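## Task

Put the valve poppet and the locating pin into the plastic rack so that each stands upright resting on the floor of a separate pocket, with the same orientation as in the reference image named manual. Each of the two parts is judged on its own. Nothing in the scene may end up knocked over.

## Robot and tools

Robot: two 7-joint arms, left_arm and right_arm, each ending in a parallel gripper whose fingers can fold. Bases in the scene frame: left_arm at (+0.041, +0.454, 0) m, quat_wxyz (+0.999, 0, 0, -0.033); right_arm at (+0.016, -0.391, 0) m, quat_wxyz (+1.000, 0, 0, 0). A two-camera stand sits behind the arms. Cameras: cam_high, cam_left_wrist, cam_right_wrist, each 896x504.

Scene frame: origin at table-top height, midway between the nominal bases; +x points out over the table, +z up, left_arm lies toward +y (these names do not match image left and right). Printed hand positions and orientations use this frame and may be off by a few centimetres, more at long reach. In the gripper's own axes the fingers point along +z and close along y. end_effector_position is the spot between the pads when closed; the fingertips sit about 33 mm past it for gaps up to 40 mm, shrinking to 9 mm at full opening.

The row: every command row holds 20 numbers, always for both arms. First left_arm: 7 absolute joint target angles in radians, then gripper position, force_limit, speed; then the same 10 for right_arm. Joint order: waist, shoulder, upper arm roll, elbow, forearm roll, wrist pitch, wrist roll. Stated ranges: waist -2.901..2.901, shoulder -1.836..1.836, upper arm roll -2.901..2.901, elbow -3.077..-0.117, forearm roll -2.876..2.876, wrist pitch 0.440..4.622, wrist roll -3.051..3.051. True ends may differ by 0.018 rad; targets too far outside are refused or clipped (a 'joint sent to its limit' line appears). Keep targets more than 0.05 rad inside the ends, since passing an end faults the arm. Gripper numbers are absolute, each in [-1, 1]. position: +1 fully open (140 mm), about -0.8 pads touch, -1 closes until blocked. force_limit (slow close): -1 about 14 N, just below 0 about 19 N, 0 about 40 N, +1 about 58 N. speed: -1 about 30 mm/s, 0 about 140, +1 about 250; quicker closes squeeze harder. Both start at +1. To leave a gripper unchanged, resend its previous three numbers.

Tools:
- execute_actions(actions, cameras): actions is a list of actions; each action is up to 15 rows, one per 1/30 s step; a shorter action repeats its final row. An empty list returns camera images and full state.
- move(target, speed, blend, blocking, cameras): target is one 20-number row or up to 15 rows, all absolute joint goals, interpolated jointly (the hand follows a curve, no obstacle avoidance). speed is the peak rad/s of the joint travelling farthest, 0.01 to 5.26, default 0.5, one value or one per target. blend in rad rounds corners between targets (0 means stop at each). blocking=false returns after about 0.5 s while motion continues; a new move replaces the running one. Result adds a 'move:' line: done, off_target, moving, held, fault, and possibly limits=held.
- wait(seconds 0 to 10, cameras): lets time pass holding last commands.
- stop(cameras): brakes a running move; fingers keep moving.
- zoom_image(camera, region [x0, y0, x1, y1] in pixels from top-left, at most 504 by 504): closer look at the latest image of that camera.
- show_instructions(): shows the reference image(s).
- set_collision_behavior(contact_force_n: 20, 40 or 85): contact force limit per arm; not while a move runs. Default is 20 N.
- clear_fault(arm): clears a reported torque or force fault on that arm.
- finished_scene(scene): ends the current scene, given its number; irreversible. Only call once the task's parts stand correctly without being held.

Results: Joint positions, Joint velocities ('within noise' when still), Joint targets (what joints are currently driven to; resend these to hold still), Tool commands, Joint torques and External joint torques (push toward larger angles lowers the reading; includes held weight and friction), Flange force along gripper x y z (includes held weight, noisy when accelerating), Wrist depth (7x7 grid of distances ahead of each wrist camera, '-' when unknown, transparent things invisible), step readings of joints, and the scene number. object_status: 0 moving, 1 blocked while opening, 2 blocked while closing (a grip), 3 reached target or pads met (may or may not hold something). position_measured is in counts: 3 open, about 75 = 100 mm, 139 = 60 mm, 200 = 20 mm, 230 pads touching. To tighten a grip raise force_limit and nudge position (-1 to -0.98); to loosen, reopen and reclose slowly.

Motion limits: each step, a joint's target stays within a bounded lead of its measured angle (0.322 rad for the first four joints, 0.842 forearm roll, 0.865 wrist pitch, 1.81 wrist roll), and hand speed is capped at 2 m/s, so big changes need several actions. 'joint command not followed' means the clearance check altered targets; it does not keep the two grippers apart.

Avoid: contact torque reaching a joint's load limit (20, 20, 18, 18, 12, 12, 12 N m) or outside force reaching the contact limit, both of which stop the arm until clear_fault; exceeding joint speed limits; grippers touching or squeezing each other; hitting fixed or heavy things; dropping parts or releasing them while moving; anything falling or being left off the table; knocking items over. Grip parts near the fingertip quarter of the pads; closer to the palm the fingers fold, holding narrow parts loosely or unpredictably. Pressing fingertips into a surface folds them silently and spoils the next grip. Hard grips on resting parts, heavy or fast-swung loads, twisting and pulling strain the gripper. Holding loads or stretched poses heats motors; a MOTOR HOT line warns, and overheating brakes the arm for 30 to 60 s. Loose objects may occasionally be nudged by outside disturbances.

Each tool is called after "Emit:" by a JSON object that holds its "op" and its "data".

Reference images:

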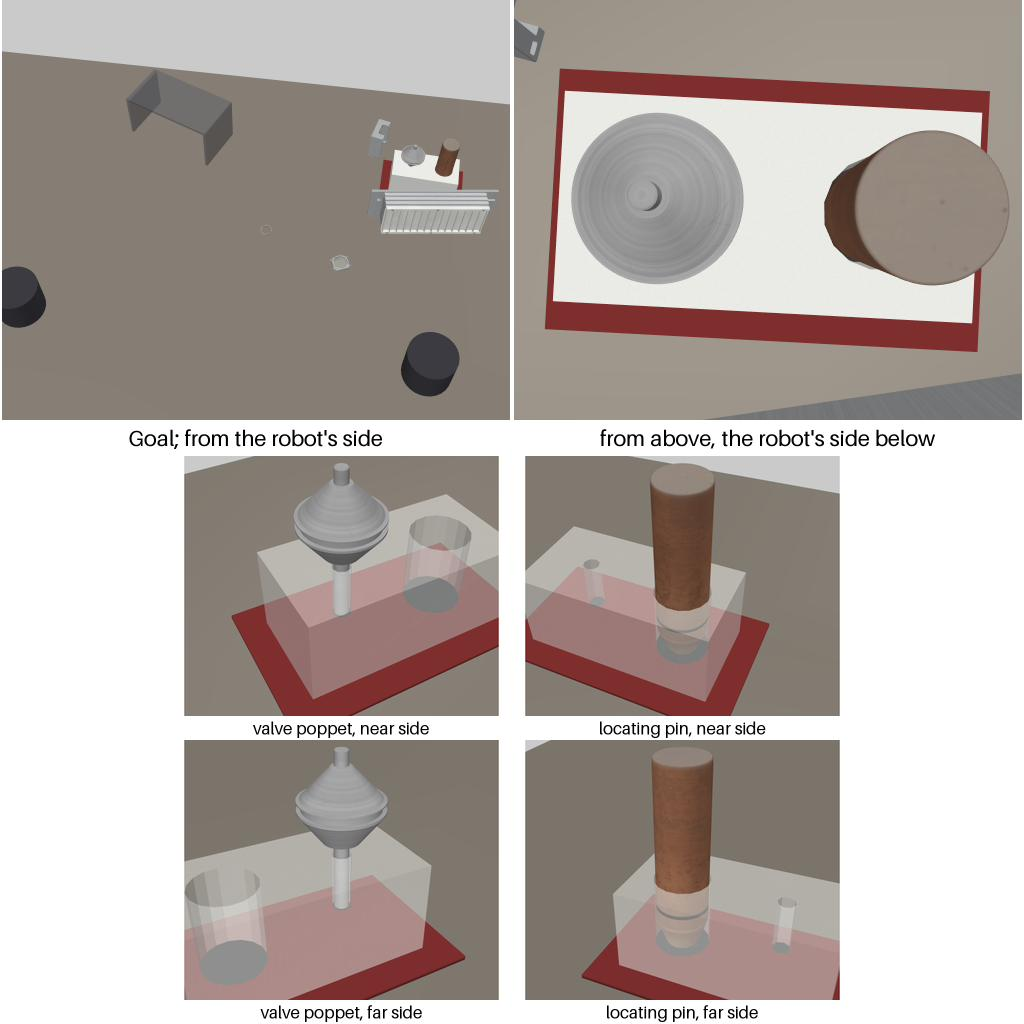

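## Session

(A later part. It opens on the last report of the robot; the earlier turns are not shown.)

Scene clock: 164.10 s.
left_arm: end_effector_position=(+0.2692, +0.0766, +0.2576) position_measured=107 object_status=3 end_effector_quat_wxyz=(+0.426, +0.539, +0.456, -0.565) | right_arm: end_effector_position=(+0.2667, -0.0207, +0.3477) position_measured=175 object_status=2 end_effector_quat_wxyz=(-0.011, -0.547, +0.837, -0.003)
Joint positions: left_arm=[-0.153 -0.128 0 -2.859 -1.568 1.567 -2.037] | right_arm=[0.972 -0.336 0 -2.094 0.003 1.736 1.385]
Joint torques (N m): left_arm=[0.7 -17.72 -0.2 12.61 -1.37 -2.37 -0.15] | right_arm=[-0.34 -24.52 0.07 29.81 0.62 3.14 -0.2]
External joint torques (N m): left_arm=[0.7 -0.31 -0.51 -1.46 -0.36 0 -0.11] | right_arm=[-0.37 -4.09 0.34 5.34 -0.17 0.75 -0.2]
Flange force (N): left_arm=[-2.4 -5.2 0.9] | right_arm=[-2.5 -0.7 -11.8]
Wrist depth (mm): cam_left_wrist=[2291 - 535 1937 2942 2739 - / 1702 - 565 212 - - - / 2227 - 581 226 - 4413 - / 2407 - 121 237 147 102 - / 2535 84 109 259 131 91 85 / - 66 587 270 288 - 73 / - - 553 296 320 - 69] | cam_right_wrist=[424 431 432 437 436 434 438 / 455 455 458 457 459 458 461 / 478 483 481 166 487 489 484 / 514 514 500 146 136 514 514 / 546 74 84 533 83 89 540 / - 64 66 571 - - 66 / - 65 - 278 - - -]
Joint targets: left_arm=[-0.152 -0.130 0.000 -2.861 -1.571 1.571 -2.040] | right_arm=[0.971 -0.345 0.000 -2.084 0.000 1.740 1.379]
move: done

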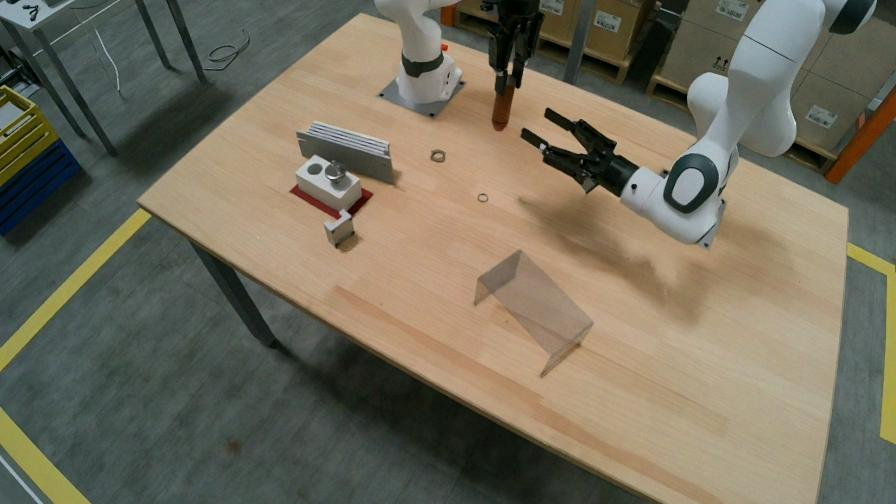

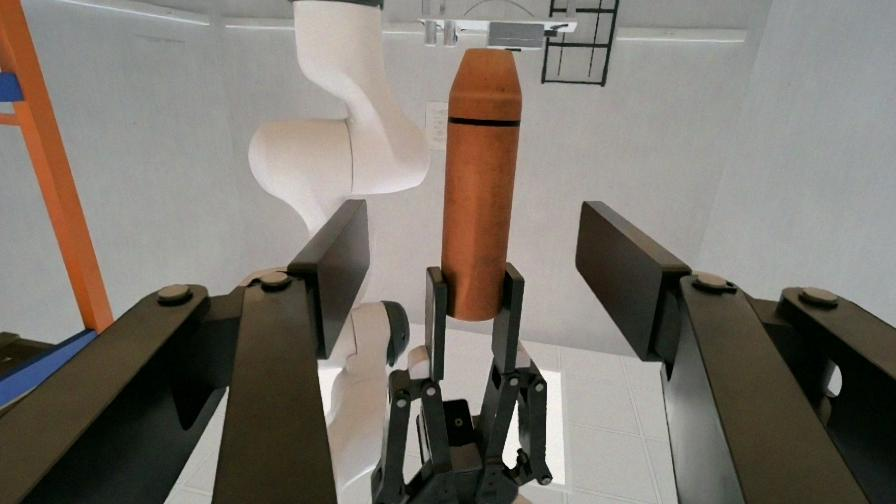

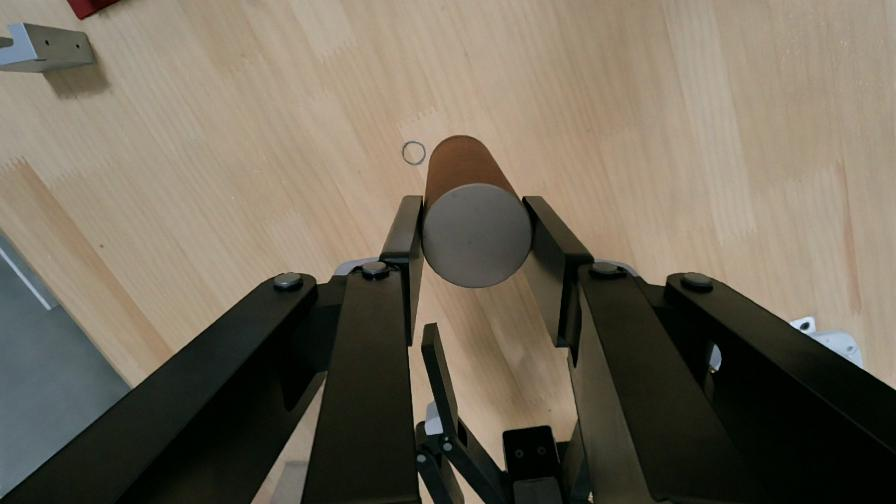

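Emit:
{"op": "move", "data": {"target": [[0.0,-0.3,0,-2.7,-1.571,1.571,-2.04,0.175,0,-1,-0.048,-0.2617,0,-2.127,0,1.884,0,-1,0,-1]], "speed": 0.5, "cameras": ["all"]}}

Emit:
{"op": "zoom_image", "data": {"camera": "cam_high", "region": [250, 60, 430, 240]}}

Scene clock: 169.17 s.
left_arm: end_effector_position=(+0.3827, +0.1116, +0.3659) position_measured=107 object_status=3 end_effector_quat_wxyz=(+0.548, +0.578, +0.407, -0.447) | right_arm: end_effector_position=(+0.4918, -0.4130, +0.3008) position_measured=175 object_status=2 end_effector_quat_wxyz=(+0.002, +0.687, -0.727, -0.004)
Joint positions: left_arm=[-0.001 -0.298 0 -2.702 -1.568 1.567 -2.037] | right_arm=[-0.047 -0.253 -0.001 -2.136 0.003 1.874 0.007]
Joint velocities: left_arm=[within noise] | right_arm=[0.001 0 0.001 0 0.001 0 -0.006]
Joint torques (N m): left_arm=[0.24 -17.57 0.2 18.78 -2.04 -1.89 -0.1] | right_arm=[-0.11 -27.65 0.75 29.85 0.7 3.64 -0.2]
External joint torques (N m): left_arm=[0.29 -0.51 -0.46 -0.96 -0.34 0.02 -0.09] | right_arm=[-0.15 -4.03 0.91 5.13 -0.02 1.1 -0.2]
Flange force (N): left_arm=[-2.4 -4.1 1.3] | right_arm=[-0.6 -3.3 -10.0]
Wrist depth (mm): cam_left_wrist=[3453 550 3453 1702 577 - 1499 / - 599 3504 - 611 2336 - / 2618 558 3843 3055 624 - - / 2803 - 120 3723 148 102 1765 / 1690 84 109 644 131 91 85 / - 66 64 - - - 73 / - - - 2677 - - 69] | cam_right_wrist=[1208 394 393 389 353 390 388 / 1272 414 417 405 329 412 409 / 1328 444 443 160 353 436 438 / 1374 480 459 146 136 464 463 / 1328 74 84 493 83 89 489 / - 64 66 526 - - 66 / - 65 - 578 - - -]
Joint targets: left_arm=[0.000 -0.300 0.000 -2.700 -1.571 1.571 -2.040] | right_arm=[-0.048 -0.262 0.000 -2.127 0.000 1.884 0.000]
move: done

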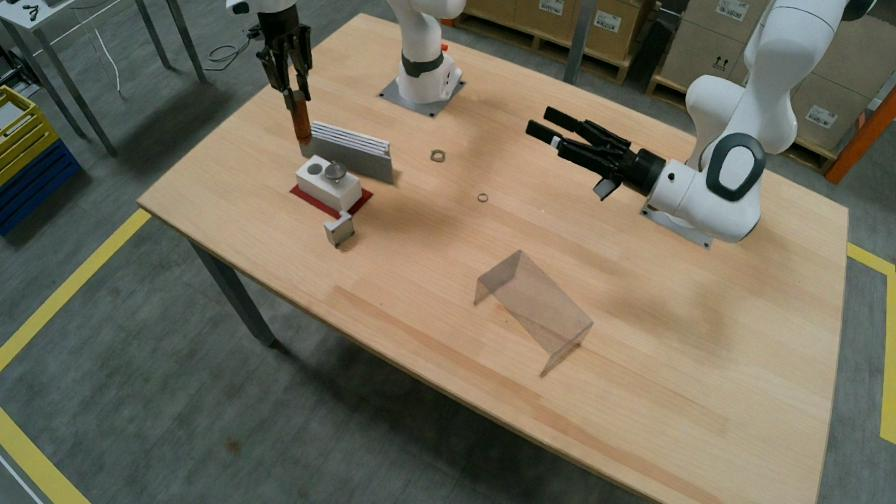

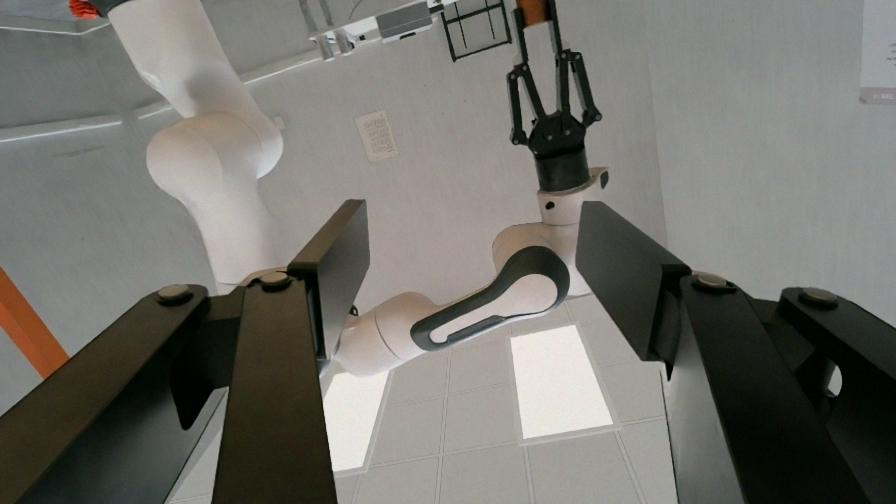

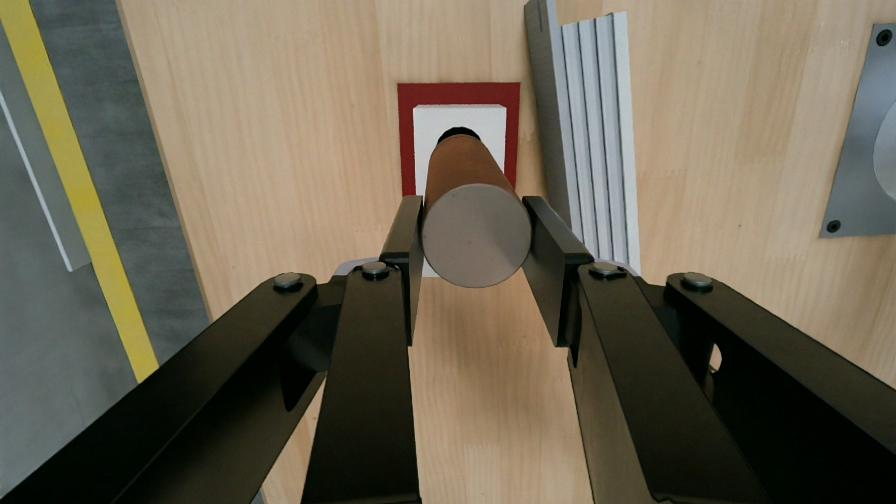

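Scaled by 2.800 from the camera's 896x504 image, which has a finer 1280x720 frame.

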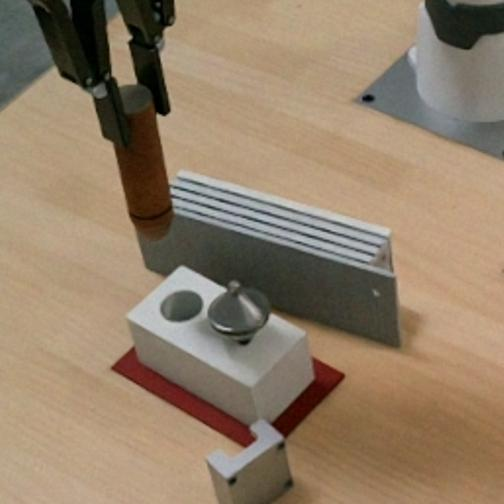

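Emit:
{"op": "zoom_image", "data": {"camera": "cam_right_wrist", "region": [380, 70, 560, 300]}}

Scaled by 2.191 from the camera's 896x504 image, which has a finer 1280x720 frame.

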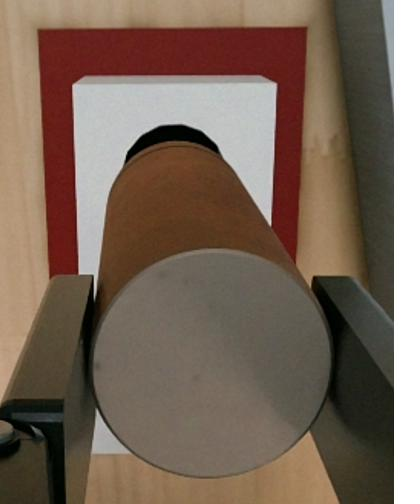

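Emit:
{"op": "move", "data": {"target": [[0.0,-0.3,0,-2.7,-1.571,1.571,-2.04,0.175,0,-1,-0.048,-0.2006,0,-2.3,0,2.125,0,-1,0,-1]], "speed": 0.2, "cameras": ["cam_right_wrist","cam_high"]}}

Emit:
{"op": "zoom_image", "data": {"camera": "cam_high", "region": [270, 100, 390, 220]}}

Emit:
{"op": "zoom_image", "data": {"camera": "cam_right_wrist", "region": [380, 40, 560, 300]}}

Scene clock: 172.27 s.
left_arm: end_effector_position=(+0.3827, +0.1116, +0.3659) position_measured=107 object_status=3 end_effector_quat_wxyz=(+0.548, +0.578, +0.407, -0.447) | right_arm: end_effector_position=(+0.4934, -0.4130, +0.2104) position_measured=175 object_status=2 end_effector_quat_wxyz=(+0.001, +0.688, -0.726, -0.003)
Joint positions: left_arm=[-0.001 -0.298 0 -2.702 -1.568 1.567 -2.037] | right_arm=[-0.047 -0.191 -0.001 -2.309 0.003 2.114 0.006]
Joint velocities: left_arm=[within noise] | right_arm=[0 0 -0.001 0.001 0 0.003 -0.001]
Joint torques (N m): left_arm=[0.27 -17.53 0.1 18.77 -2.06 -1.88 -0.1] | right_arm=[-0.34 -29.41 0.67 29.18 0.43 3.8 -0.22]
External joint torques (N m): left_arm=[0.25 -0.39 -0.63 -1.03 -0.35 0.02 -0.1] | right_arm=[-0.29 -4.44 0.87 5.28 -0.21 1.24 -0.22]
Flange force (N): left_arm=[-2.1 -4.0 1.7] | right_arm=[-0.3 -3.1 -9.8]
Wrist depth (mm): cam_left_wrist=[3309 553 2128 2072 577 - 1527 / 4582 599 - 2739 587 - 1643 / - 559 - - 611 2206 - / - - 121 583 148 110 - / - 84 109 658 - 91 85 / - 66 67 - - - 73 / - - - - - - 69] | cam_right_wrist=[315 313 312 311 258 303 308 / 340 333 330 321 275 318 326 / 1226 351 349 160 283 339 345 / 1300 375 363 146 136 358 367 / 1336 74 83 263 83 89 389 / - 64 66 422 - - 66 / - 65 - 462 - - -]
Joint targets: left_arm=[0.000 -0.300 0.000 -2.700 -1.571 1.571 -2.040] | right_arm=[-0.048 -0.201 0.000 -2.300 0.000 2.125 0.000]
move: off_target (right_arm); right_arm: the wrist pitch is farthest, 0.011 rad from its target
Images, in order (width x height): cam_high 896x504, cam_right_wrist 896x504.

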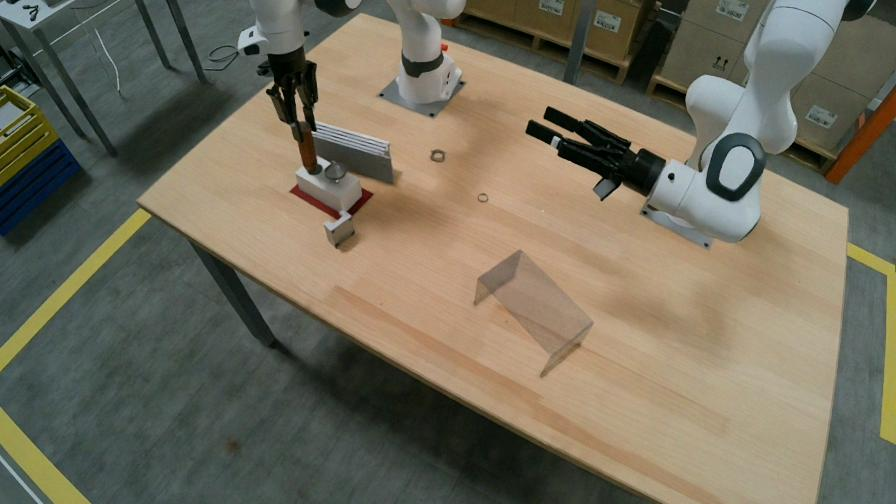

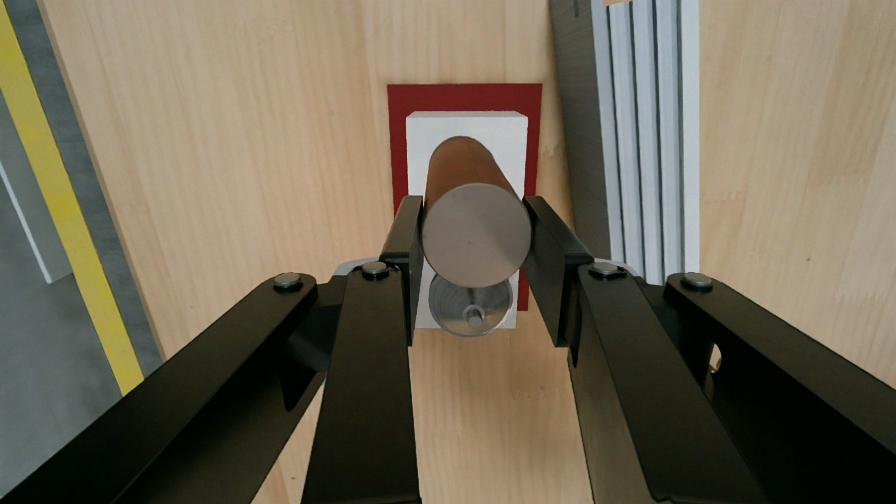

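Scaled by 4.200 from the camera's 896x504 image, which has a finer 1280x720 frame.

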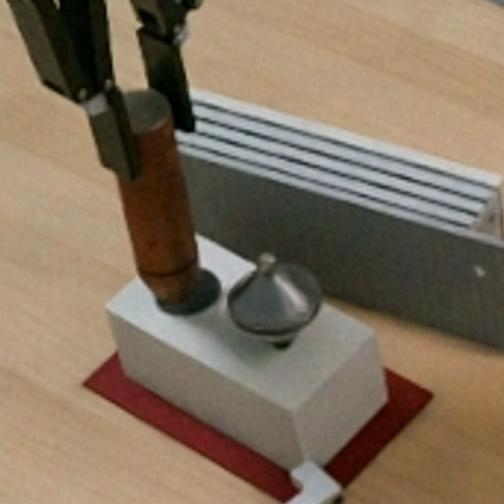

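Scaled by 1.938 from the camera's 896x504 image, which has a finer 1280x720 frame.

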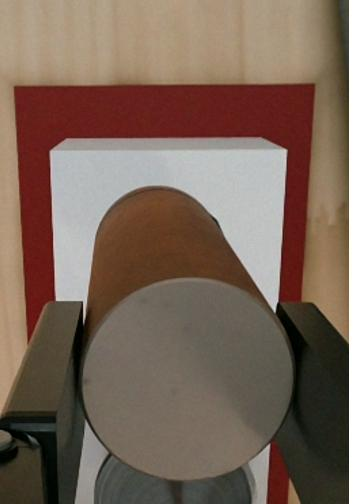

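Emit:
{"op": "move", "data": {"target": [[0.0,-0.3,0,-2.7,-1.571,1.571,-2.04,0.175,0,-1,-0.048,-0.1893,0,-2.329,0,2.168,0,-1,0,-1]], "speed": 0.06, "cameras": ["cam_right_wrist","cam_high"]}}

Emit:
{"op": "zoom_image", "data": {"camera": "cam_high", "region": [280, 120, 370, 210]}}

Emit:
{"op": "zoom_image", "data": {"camera": "cam_right_wrist", "region": [380, 70, 560, 250]}}

Scene clock: 176.20 s.
left_arm: end_effector_position=(+0.3827, +0.1116, +0.3659) position_measured=107 object_status=3 end_effector_quat_wxyz=(+0.548, +0.578, +0.407, -0.447) | right_arm: end_effector_position=(+0.4922, -0.4126, +0.1962) position_measured=175 object_status=2 end_effector_quat_wxyz=(+0.000, +0.688, -0.726, -0.001)
Joint positions: left_arm=[-0.001 -0.298 0 -2.702 -1.568 1.567 -2.037] | right_arm=[-0.047 -0.181 0 -2.338 0.003 2.155 0.006]
Joint velocities: left_arm=[within noise] | right_arm=[0.001 -0.001 0 -0.001 0.001 0.004 -0.001]
Joint torques (N m): left_arm=[0.25 -17.58 0.16 18.73 -2.05 -1.9 -0.12] | right_arm=[-0.69 -28.92 0.07 28.7 0.14 4.07 -0.18]
External joint torques (N m): left_arm=[0.3 -0.51 -0.5 -1.06 -0.34 0.02 -0.12] | right_arm=[-0.8 -3.92 0.11 5.13 -0.48 1.52 -0.18]
Flange force (N): left_arm=[-2.5 -4.3 1.3] | right_arm=[1.0 -4.3 -8.2]
Wrist depth (mm): cam_left_wrist=[3095 554 2054 2147 580 - 1444 / - 599 - - 594 3016 1906 / - 544 - - 606 3220 - / - - 119 590 148 102 - / - 84 109 644 131 91 85 / - 66 655 3177 - - 73 / - - - - - - 69] | cam_right_wrist=[302 302 298 299 262 220 295 / 324 319 317 313 286 234 311 / 1208 339 336 157 275 248 329 / 1272 360 350 146 136 262 352 / 1343 79 83 248 83 89 370 / - 64 66 406 - - 66 / - 65 - 440 - - -]
Joint targets: left_arm=[0.000 -0.300 0.000 -2.700 -1.571 1.571 -2.040] | right_arm=[-0.048 -0.189 0.000 -2.329 0.000 2.168 0.000]
move: off_target (right_arm); right_arm: the wrist pitch is farthest, 0.013 rad from its target
Images, in order (width x height): cam_high 896x504, cam_right_wrist 896x504.

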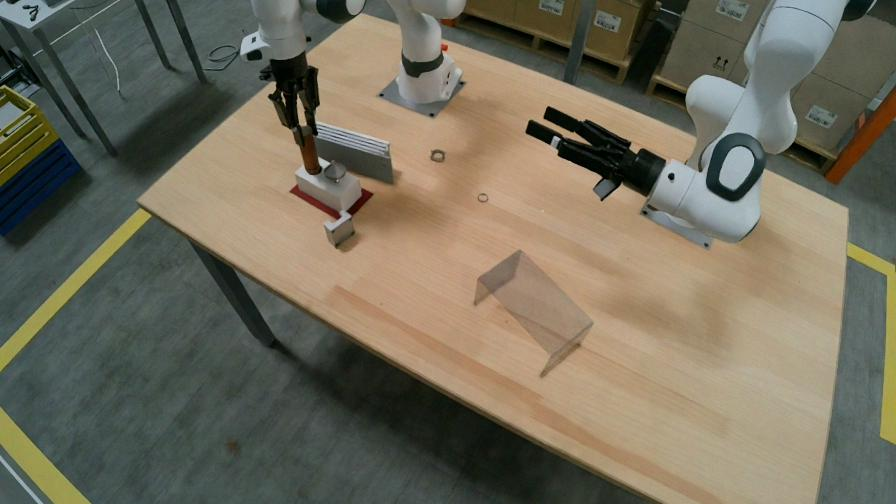

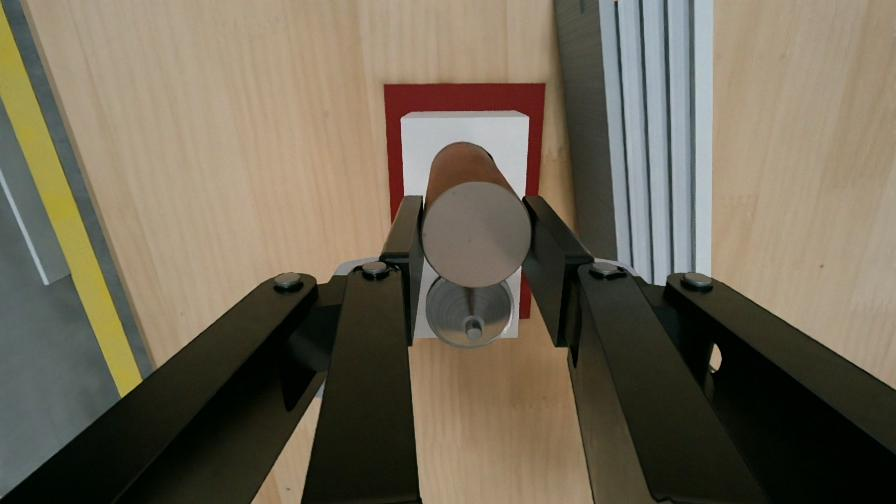

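Scaled by 5.600 from the camera's 896x504 image, which has a finer 1280x720 frame.

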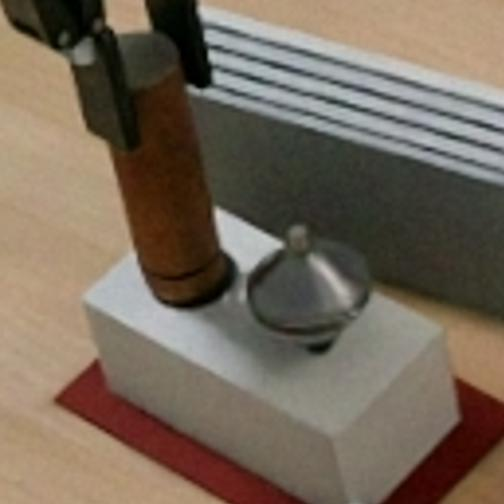

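Scaled by 2.800 from the camera's 896x504 image, which has a finer 1280x720 frame.

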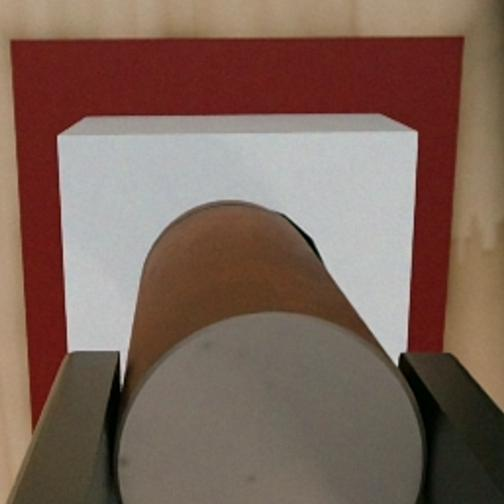

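Emit:
{"op": "move", "data": {"target": [[0.0,-0.3,0,-2.7,-1.571,1.571,-2.04,0.175,0,-1,-0.044,-0.1922,0,-2.332,0,2.168,0,-1,0,-1]], "speed": 0.06, "cameras": ["cam_right_wrist","cam_high"]}}

Emit:
{"op": "zoom_image", "data": {"camera": "cam_high", "region": [280, 120, 370, 210]}}

Emit:
{"op": "zoom_image", "data": {"camera": "cam_right_wrist", "region": [380, 70, 560, 250]}}

Scene clock: 177.70 s.
left_arm: end_effector_position=(+0.3827, +0.1116, +0.3659) position_measured=107 object_status=3 end_effector_quat_wxyz=(+0.548, +0.578, +0.407, -0.447) | right_arm: end_effector_position=(+0.4919, -0.4117, +0.1954) position_measured=175 object_status=2 end_effector_quat_wxyz=(+0.000, +0.688, -0.725, -0.001)
Joint positions: left_arm=[-0.001 -0.298 0 -2.702 -1.568 1.567 -2.037] | right_arm=[-0.045 -0.181 0 -2.341 0.003 2.158 0.006]
Joint torques (N m): left_arm=[0.34 -17.57 0.14 18.83 -2.03 -1.9 -0.09] | right_arm=[0.24 -29.95 0.21 28.5 0.5 3.74 -0.2]
External joint torques (N m): left_arm=[0.28 -0.46 -0.64 -0.97 -0.32 0 -0.09] | right_arm=[0.23 -5.01 0.35 4.97 -0.12 1.19 -0.2]
Flange force (N): left_arm=[-2.3 -4.0 1.5] | right_arm=[-0.2 -0.6 -10.1]
Wrist depth (mm): cam_left_wrist=[2803 557 3177 2037 581 - 1547 / 3016 603 3135 - 606 - 1444 / 3220 554 - 648 605 - - / 3723 608 121 605 148 102 - / - 84 109 675 - 91 85 / - 66 67 - - - 73 / - - - - - - 69] | cam_right_wrist=[300 300 300 297 260 220 294 / 321 318 317 307 273 231 311 / 1220 335 334 169 270 248 331 / 1279 360 349 146 136 262 350 / 1328 79 83 248 84 89 371 / - 64 66 406 - - 66 / - 65 - 443 - - -]
Joint targets: left_arm=[0.000 -0.300 0.000 -2.700 -1.571 1.571 -2.040] | right_arm=[-0.044 -0.192 0.000 -2.332 0.000 2.168 0.000]
move: off_target (right_arm); right_arm: the shoulder is farthest, 0.011 rad from its target
Images, in order (width x height): cam_high 896x504, cam_right_wrist 896x504.

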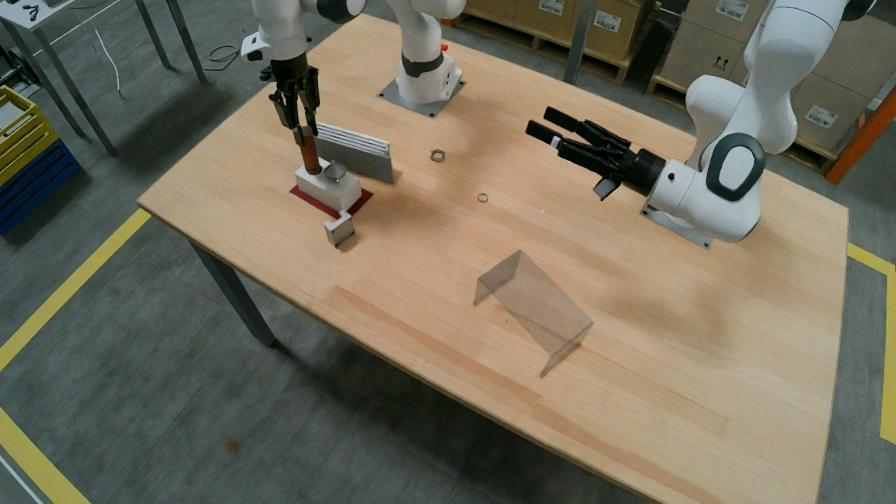

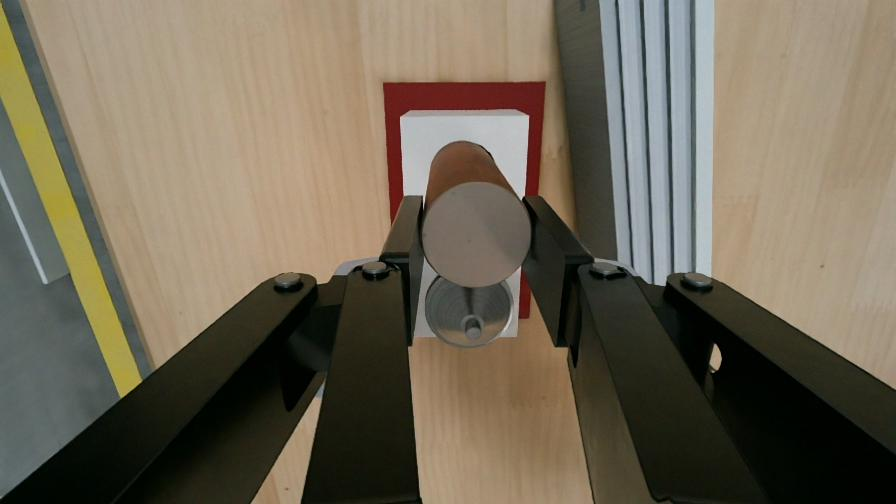

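Scaled by 5.600 from the camera's 896x504 image, which has a finer 1280x720 frame.

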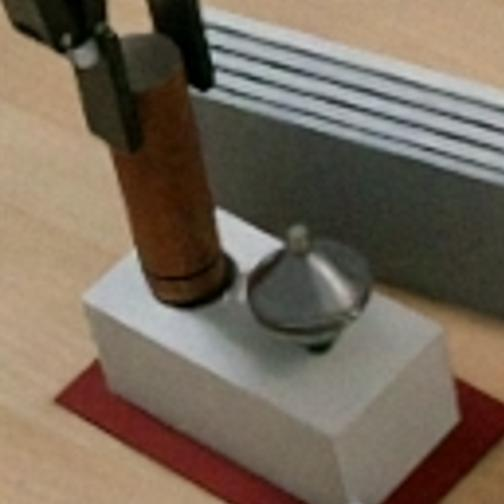

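Scaled by 2.800 from the camera's 896x504 image, which has a finer 1280x720 frame.

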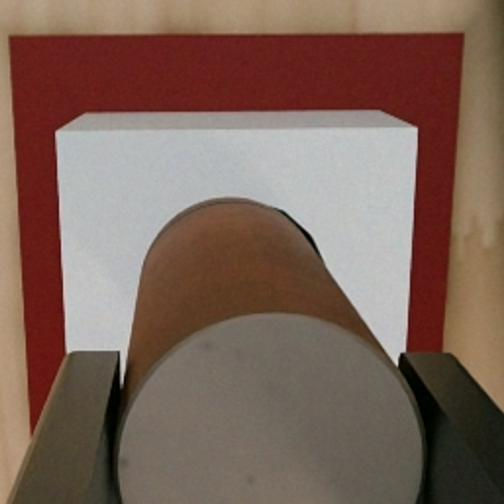

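Emit:
{"op": "move", "data": {"target": [[0.0,-0.3,0,-2.7,-1.571,1.571,-2.04,0.175,0,-1,-0.0405,-0.202,0,-2.342,0,2.171,0,-1,0,-1]], "speed": 0.06, "cameras": ["cam_right_wrist","cam_high"]}}

Emit:
{"op": "zoom_image", "data": {"camera": "cam_high", "region": [280, 120, 370, 210]}}

Emit:
{"op": "zoom_image", "data": {"camera": "cam_right_wrist", "region": [380, 70, 560, 250]}}

Scene clock: 179.07 s.
left_arm: end_effector_position=(+0.3827, +0.1116, +0.3659) position_measured=107 object_status=3 end_effector_quat_wxyz=(+0.548, +0.578, +0.407, -0.447) | right_arm: end_effector_position=(+0.4898, -0.4101, +0.1958) position_measured=175 object_status=2 end_effector_quat_wxyz=(-0.001, +0.690, -0.724, +0.000)
Joint positions: left_arm=[-0.001 -0.298 0 -2.702 -1.568 1.567 -2.037] | right_arm=[-0.042 -0.191 0 -2.351 0.003 2.161 0.006]
Joint torques (N m): left_arm=[0.25 -17.53 0.08 18.83 -2.06 -1.89 -0.14] | right_arm=[0.44 -29.86 0.33 28.57 0.6 3.77 -0.22]
External joint torques (N m): left_arm=[0.27 -0.42 -0.62 -0.98 -0.34 0.02 -0.14] | right_arm=[0.4 -5.24 0.44 5.02 -0.02 1.22 -0.22]
Flange force (N): left_arm=[-2.3 -3.9 1.6] | right_arm=[-0.5 0.0 -10.4]
Wrist depth (mm): cam_left_wrist=[2837 548 1986 2359 578 - 1480 / 3723 597 - 2359 596 2677 1906 / - 554 - 642 590 - 1435 / - 3177 121 608 148 101 2147 / - 84 109 671 - 91 85 / - 66 67 3666 3095 - 73 / - - - - - - 69] | cam_right_wrist=[303 301 300 298 258 219 293 / 323 319 316 309 275 231 311 / 1220 336 336 154 270 246 329 / 1300 359 349 146 136 260 351 / 1252 79 83 246 83 89 368 / - 64 66 407 - - 66 / - 65 - 440 - - -]
Joint targets: left_arm=[0.000 -0.300 0.000 -2.700 -1.571 1.571 -2.040] | right_arm=[-0.041 -0.202 0.000 -2.342 0.000 2.171 0.000]
move: off_target (right_arm); right_arm: the shoulder is farthest, 0.011 rad from its target
Images, in order (width x height): cam_high 896x504, cam_right_wrist 896x504.

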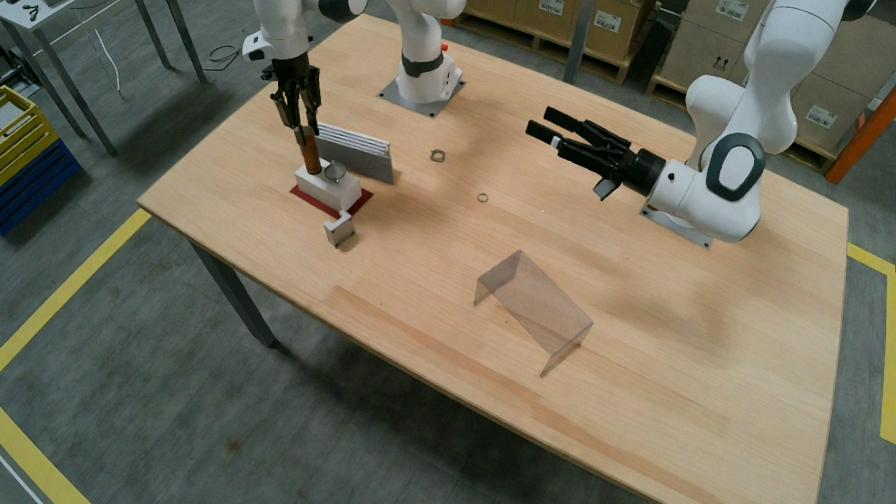

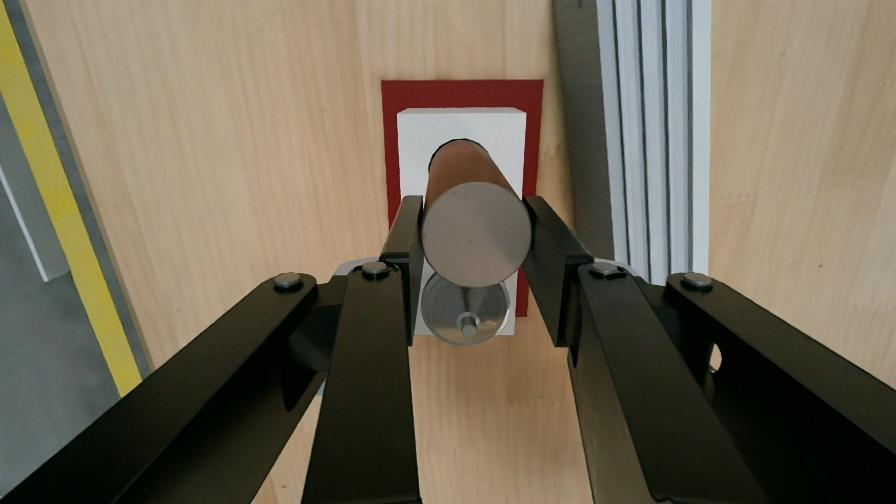

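Scaled by 5.600 from the camera's 896x504 image, which has a finer 1280x720 frame.

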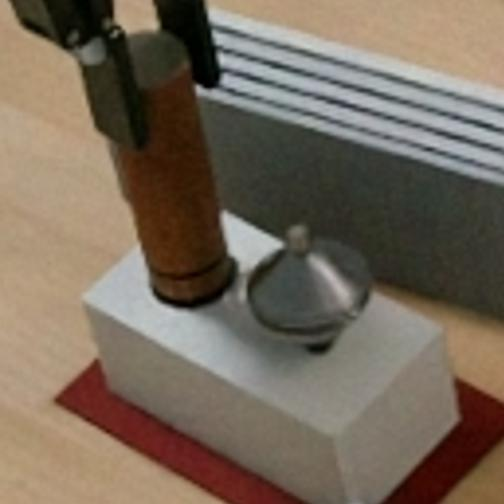

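Scaled by 2.800 from the camera's 896x504 image, which has a finer 1280x720 frame.

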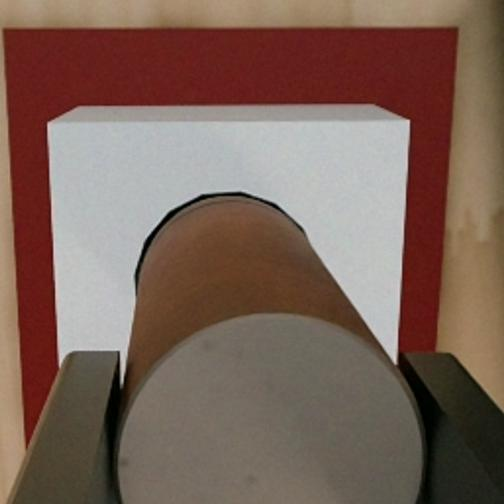

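Emit:
{"op": "move", "data": {"target": [[0.0,-0.3,0,-2.7,-1.571,1.571,-2.04,0.175,0,-1,-0.0405,-0.179,0,-2.363,0,2.213,0,-1,0,-1]], "speed": 0.05, "cameras": ["cam_right_wrist"]}}

Emit:
{"op": "zoom_image", "data": {"camera": "cam_right_wrist", "region": [380, 70, 560, 250]}}

Scene clock: 180.67 s.
left_arm: end_effector_position=(+0.3827, +0.1116, +0.3659) position_measured=107 object_status=3 end_effector_quat_wxyz=(+0.548, +0.578, +0.407, -0.447) | right_arm: end_effector_position=(+0.4902, -0.4099, +0.1804) position_measured=175 object_status=2 end_effector_quat_wxyz=(-0.001, +0.690, -0.724, +0.000)
Joint positions: left_arm=[-0.001 -0.298 0 -2.702 -1.568 1.567 -2.037] | right_arm=[-0.042 -0.171 0 -2.372 0.003 2.202 0.006]
Joint velocities: left_arm=[within noise] | right_arm=[0 0 0.001 -0.001 0 0.004 0]
Joint torques (N m): left_arm=[0.3 -17.58 0.19 18.79 -2.03 -1.9 -0.14] | right_arm=[0.11 -29.02 0.26 28.16 0.49 3.76 -0.21]
External joint torques (N m): left_arm=[0.3 -0.41 -0.54 -1.07 -0.31 0.01 -0.13] | right_arm=[0.13 -3.91 0.42 4.83 -0.11 1.19 -0.21]
Flange force (N): left_arm=[-2.3 -4.1 1.3] | right_arm=[-0.2 -3.6 -8.6]
Wrist depth (mm): cam_left_wrist=[2979 543 2407 2803 563 - 1621 / - 606 - 4180 583 - 1578 / - 539 - 554 596 - 1537 / 2407 627 121 583 147 102 - / - 84 109 685 - 91 85 / - 66 67 - - - 73 / - - - - - - 69] | cam_right_wrist=[288 289 288 286 264 202 281 / 306 305 302 293 270 214 295 / 328 323 321 161 266 226 313 / 1245 341 334 147 137 240 334 / 1286 79 83 231 83 89 350 / - 64 66 388 - - 66 / - 65 - 417 - - -]
Joint targets: left_arm=[0.000 -0.300 0.000 -2.700 -1.571 1.571 -2.040] | right_arm=[-0.041 -0.179 0.000 -2.363 0.000 2.213 0.000]
move: off_target (right_arm); right_arm: the wrist pitch is farthest, 0.011 rad from its target
Images, in order (width x height): cam_right_wrist 896x504.

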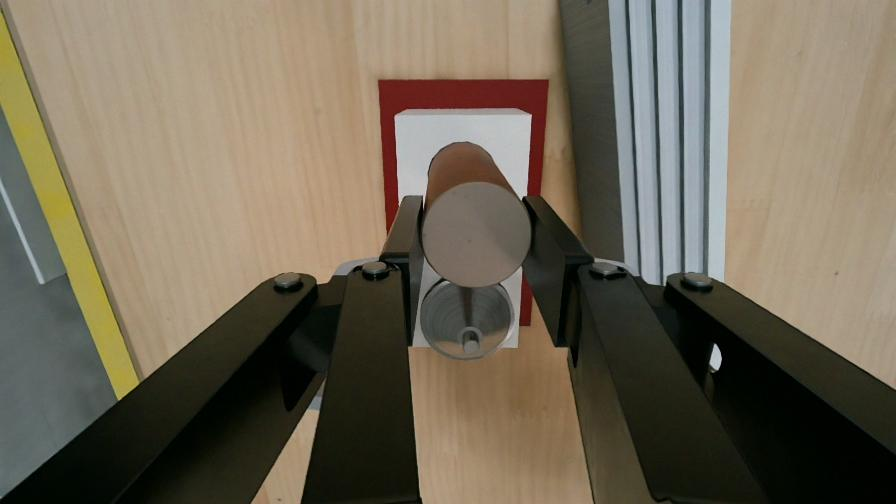

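Scaled by 2.800 from the camera's 896x504 image, which has a finer 1280x720 frame.

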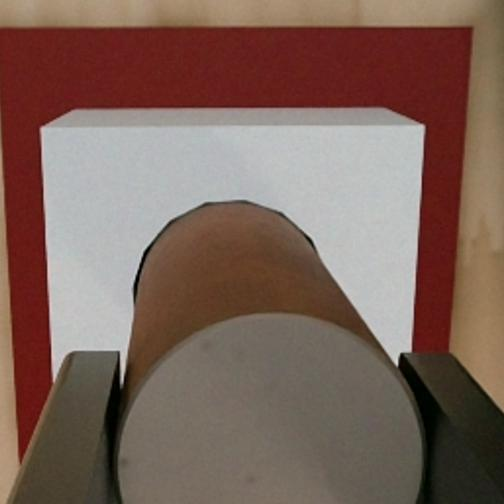

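Emit:
{"op": "move", "data": {"target": [[0.0,-0.3,0,-2.7,-1.571,1.571,-2.04,0.175,0,-1,-0.0385,-0.158,0,-2.382,0,2.253,0,-1,0,-1]], "speed": 0.05, "cameras": ["cam_right_wrist"]}}

Emit:
{"op": "zoom_image", "data": {"camera": "cam_right_wrist", "region": [380, 70, 560, 250]}}

Scene clock: 182.50 s.
left_arm: end_effector_position=(+0.3827, +0.1116, +0.3659) position_measured=107 object_status=3 end_effector_quat_wxyz=(+0.548, +0.578, +0.407, -0.447) | right_arm: end_effector_position=(+0.4904, -0.4091, +0.1655) position_measured=175 object_status=2 end_effector_quat_wxyz=(-0.001, +0.690, -0.723, +0.000)
Joint positions: left_arm=[-0.001 -0.298 0 -2.702 -1.568 1.567 -2.037] | right_arm=[-0.04 -0.15 0 -2.391 0.003 2.242 0.006]
Joint velocities: left_arm=[within noise] | right_arm=[0 0 0 -0.001 0 0.004 0]
Joint torques (N m): left_arm=[0.29 -17.54 0.11 18.78 -2.05 -1.88 -0.11] | right_arm=[0.34 -29.49 0.4 27.82 0.57 3.74 -0.21]
External joint torques (N m): left_arm=[0.32 -0.39 -0.58 -1.02 -0.34 0.02 -0.1] | right_arm=[0.27 -3.88 0.45 4.8 -0.01 1.17 -0.21]
Flange force (N): left_arm=[-2.1 -4.0 1.5] | right_arm=[-0.4 -3.7 -8.5]
Wrist depth (mm): cam_left_wrist=[3177 553 3177 3309 558 - 1578 / 2906 617 4180 3404 594 - 1655 / - 535 - 554 602 1833 1727 / 2906 651 121 593 148 101 - / 1702 84 109 701 - 91 85 / - 66 67 - - - 73 / - - - - - - 69] | cam_right_wrist=[275 275 273 271 255 187 266 / 291 290 287 278 272 198 283 / 309 307 305 161 267 210 298 / 334 327 318 146 136 221 319 / 1265 79 84 217 84 89 337 / - 64 66 372 - - 66 / - 65 - 400 - - -]
Joint targets: left_arm=[0.000 -0.300 0.000 -2.700 -1.571 1.571 -2.040] | right_arm=[-0.039 -0.158 0.000 -2.382 0.000 2.253 0.000]
move: off_target (right_arm); right_arm: the wrist pitch is farthest, 0.011 rad from its target
Images, in order (width x height): cam_right_wrist 896x504.

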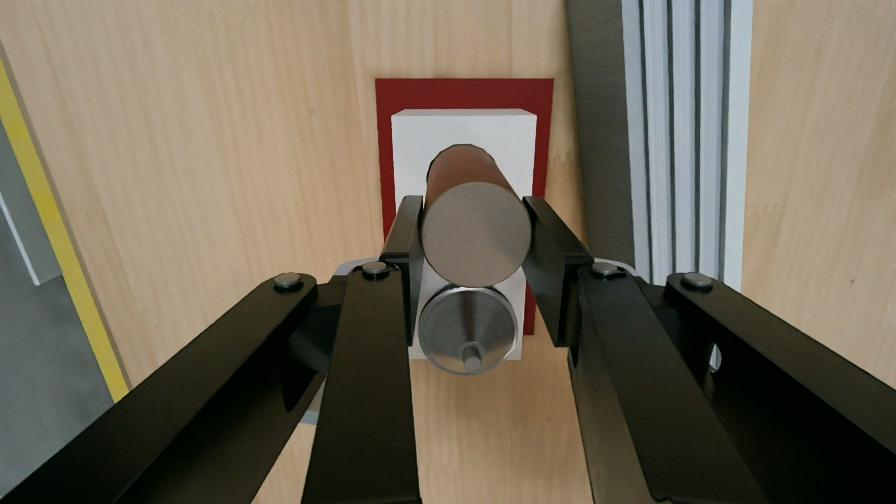

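Scaled by 2.800 from the camera's 896x504 image, which has a finer 1280x720 frame.

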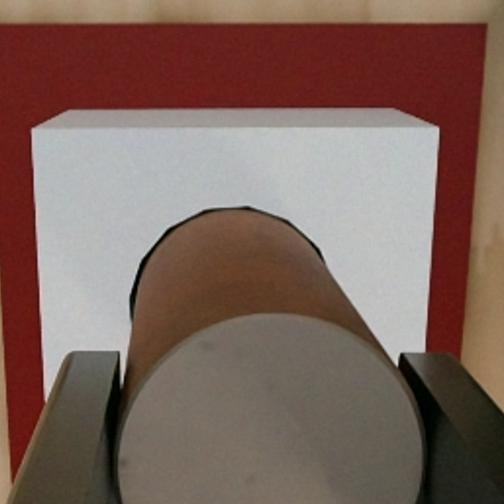

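Emit:
{"op": "move", "data": {"target": [[0.0,-0.3,0,-2.7,-1.571,1.571,-2.04,0.175,0,-1,-0.0385,-0.138,0,-2.398,0,2.288,0,-1,0,-1]], "speed": 0.04, "cameras": []}}

Emit:
{"op": "move", "data": {"target": [[0.0,-0.3,0,-2.7,-1.571,1.571,-2.04,0.175,0,-1,-0.0385,-0.1318,0,-2.4025,0,2.299,0,-1,0,-1]], "speed": 0.03, "cameras": []}}

Emit:
{"op": "zoom_image", "data": {"camera": "cam_right_wrist", "region": [380, 70, 560, 250]}}

Scene clock: 194.93 s.
left_arm: end_effector_position=(+0.3827, +0.1116, +0.3659) position_measured=107 object_status=3 end_effector_quat_wxyz=(+0.548, +0.578, +0.407, -0.447) | right_arm: end_effector_position=(+0.4922, -0.4092, +0.1562) position_measured=175 object_status=2 end_effector_quat_wxyz=(-0.003, +0.690, -0.723, +0.002)
Joint positions: left_arm=[-0.001 -0.298 0 -2.702 -1.568 1.567 -2.037] | right_arm=[-0.04 -0.135 0 -2.403 0.003 2.274 0.006]
Joint velocities: left_arm=[within noise] | right_arm=[0 0.001 0 -0.001 0.001 0.004 0.001]
Joint torques (N m): left_arm=[0.3 -17.51 0.2 18.82 -2.04 -1.88 -0.12] | right_arm=[0.26 -26.55 0.3 25.34 0.55 4.2 -0.18]
External joint torques (N m): left_arm=[0.27 -0.48 -0.54 -0.94 -0.34 0.02 -0.12] | right_arm=[0.29 -0.68 0.45 2.59 -0.02 1.62 -0.18]
Flange force (N): left_arm=[-2.4 -3.9 1.5] | right_arm=[-0.5 -5.9 0.3]
Wrist depth (mm): cam_left_wrist=[2359 555 2072 2128 553 2771 1427 / 4039 597 - 4108 573 - - / - 550 - 532 565 - - / 2508 - 121 609 148 111 1643 / 1739 84 108 656 - 91 85 / - 66 3135 - 3504 - 73 / - - - - 2269 - 69] | cam_right_wrist=[268 267 265 264 257 177 257 / 284 282 279 270 267 188 273 / 301 300 298 172 277 198 288 / 324 317 308 146 136 210 305 / 1265 79 83 210 89 89 322 / - 64 66 359 - - 66 / - 65 - 388 - - -]
Joint targets: left_arm=[0.000 -0.300 0.000 -2.700 -1.571 1.571 -2.040] | right_arm=[-0.039 -0.138 0.000 -2.398 0.000 2.288 0.000]
move: off_target (right_arm); right_arm: the wrist pitch is farthest, 0.014 rad from its target
No camera images: "cameras" was empty.

Scene clock: 195.70 s.
left_arm: end_effector_position=(+0.3827, +0.1116, +0.3659) position_measured=107 object_status=3 end_effector_quat_wxyz=(+0.548, +0.578, +0.407, -0.447) | right_arm: end_effector_position=(+0.4950, -0.4093, +0.1560) position_measured=175 object_status=2 end_effector_quat_wxyz=(-0.006, +0.690, -0.723, +0.005)
Joint positions: left_arm=[-0.001 -0.298 0 -2.702 -1.568 1.567 -2.037] | right_arm=[-0.04 -0.133 0 -2.403 0.003 2.286 0.005]
Joint velocities: left_arm=[within noise] | right_arm=[0 0.001 0 -0.002 0.001 0.005 0]
Joint torques (N m): left_arm=[0.32 -17.48 0.17 18.77 -2.05 -1.89 -0.19] | right_arm=[0.26 -24.14 0.25 23.69 0.58 4.22 -0.22]
External joint torques (N m): left_arm=[0.28 -0.36 -0.59 -1.04 -0.33 0 -0.19] | right_arm=[0.38 1.8 0.48 0.87 0.01 1.61 -0.22]
Flange force (N): left_arm=[-2.2 -3.9 1.5] | right_arm=[-0.5 -7.4 6.2]
Wrist depth (mm): cam_left_wrist=[2771 557 3610 2166 561 - 1547 / - 614 3055 3404 577 - 2313 / - 584 2618 3666 550 - 2019 / - 3404 121 613 148 101 - / - 84 108 671 - 91 85 / - 66 64 - - - 73 / - - - - - - 69] | cam_right_wrist=[270 268 265 263 256 177 256 / 286 283 280 269 267 187 270 / 304 301 297 172 285 197 287 / 331 320 310 146 136 210 305 / 1259 79 84 209 89 89 319 / - 64 66 358 - - 66 / - 65 - 391 - - -]
Joint targets: left_arm=[0.000 -0.300 0.000 -2.700 -1.571 1.571 -2.040] | right_arm=[-0.039 -0.132 0.000 -2.402 0.000 2.299 0.000]
move: off_target (right_arm); right_arm: the wrist pitch is farthest, 0.013 rad from its target
No camera images: "cameras" was empty.

Scaled by 2.800 from the camera's 896x504 image, which has a finer 1280x720 frame.
This view is cut from an older image: the scene may have changed since it was taken.

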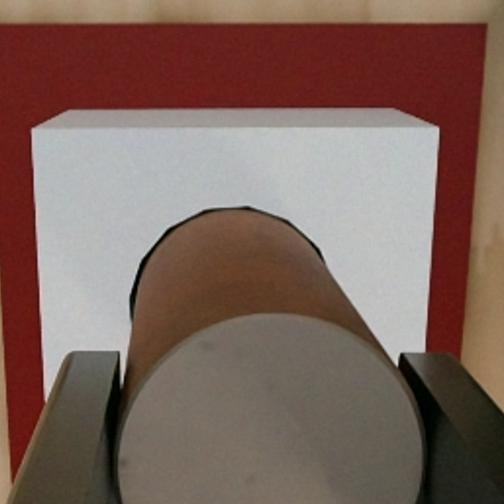

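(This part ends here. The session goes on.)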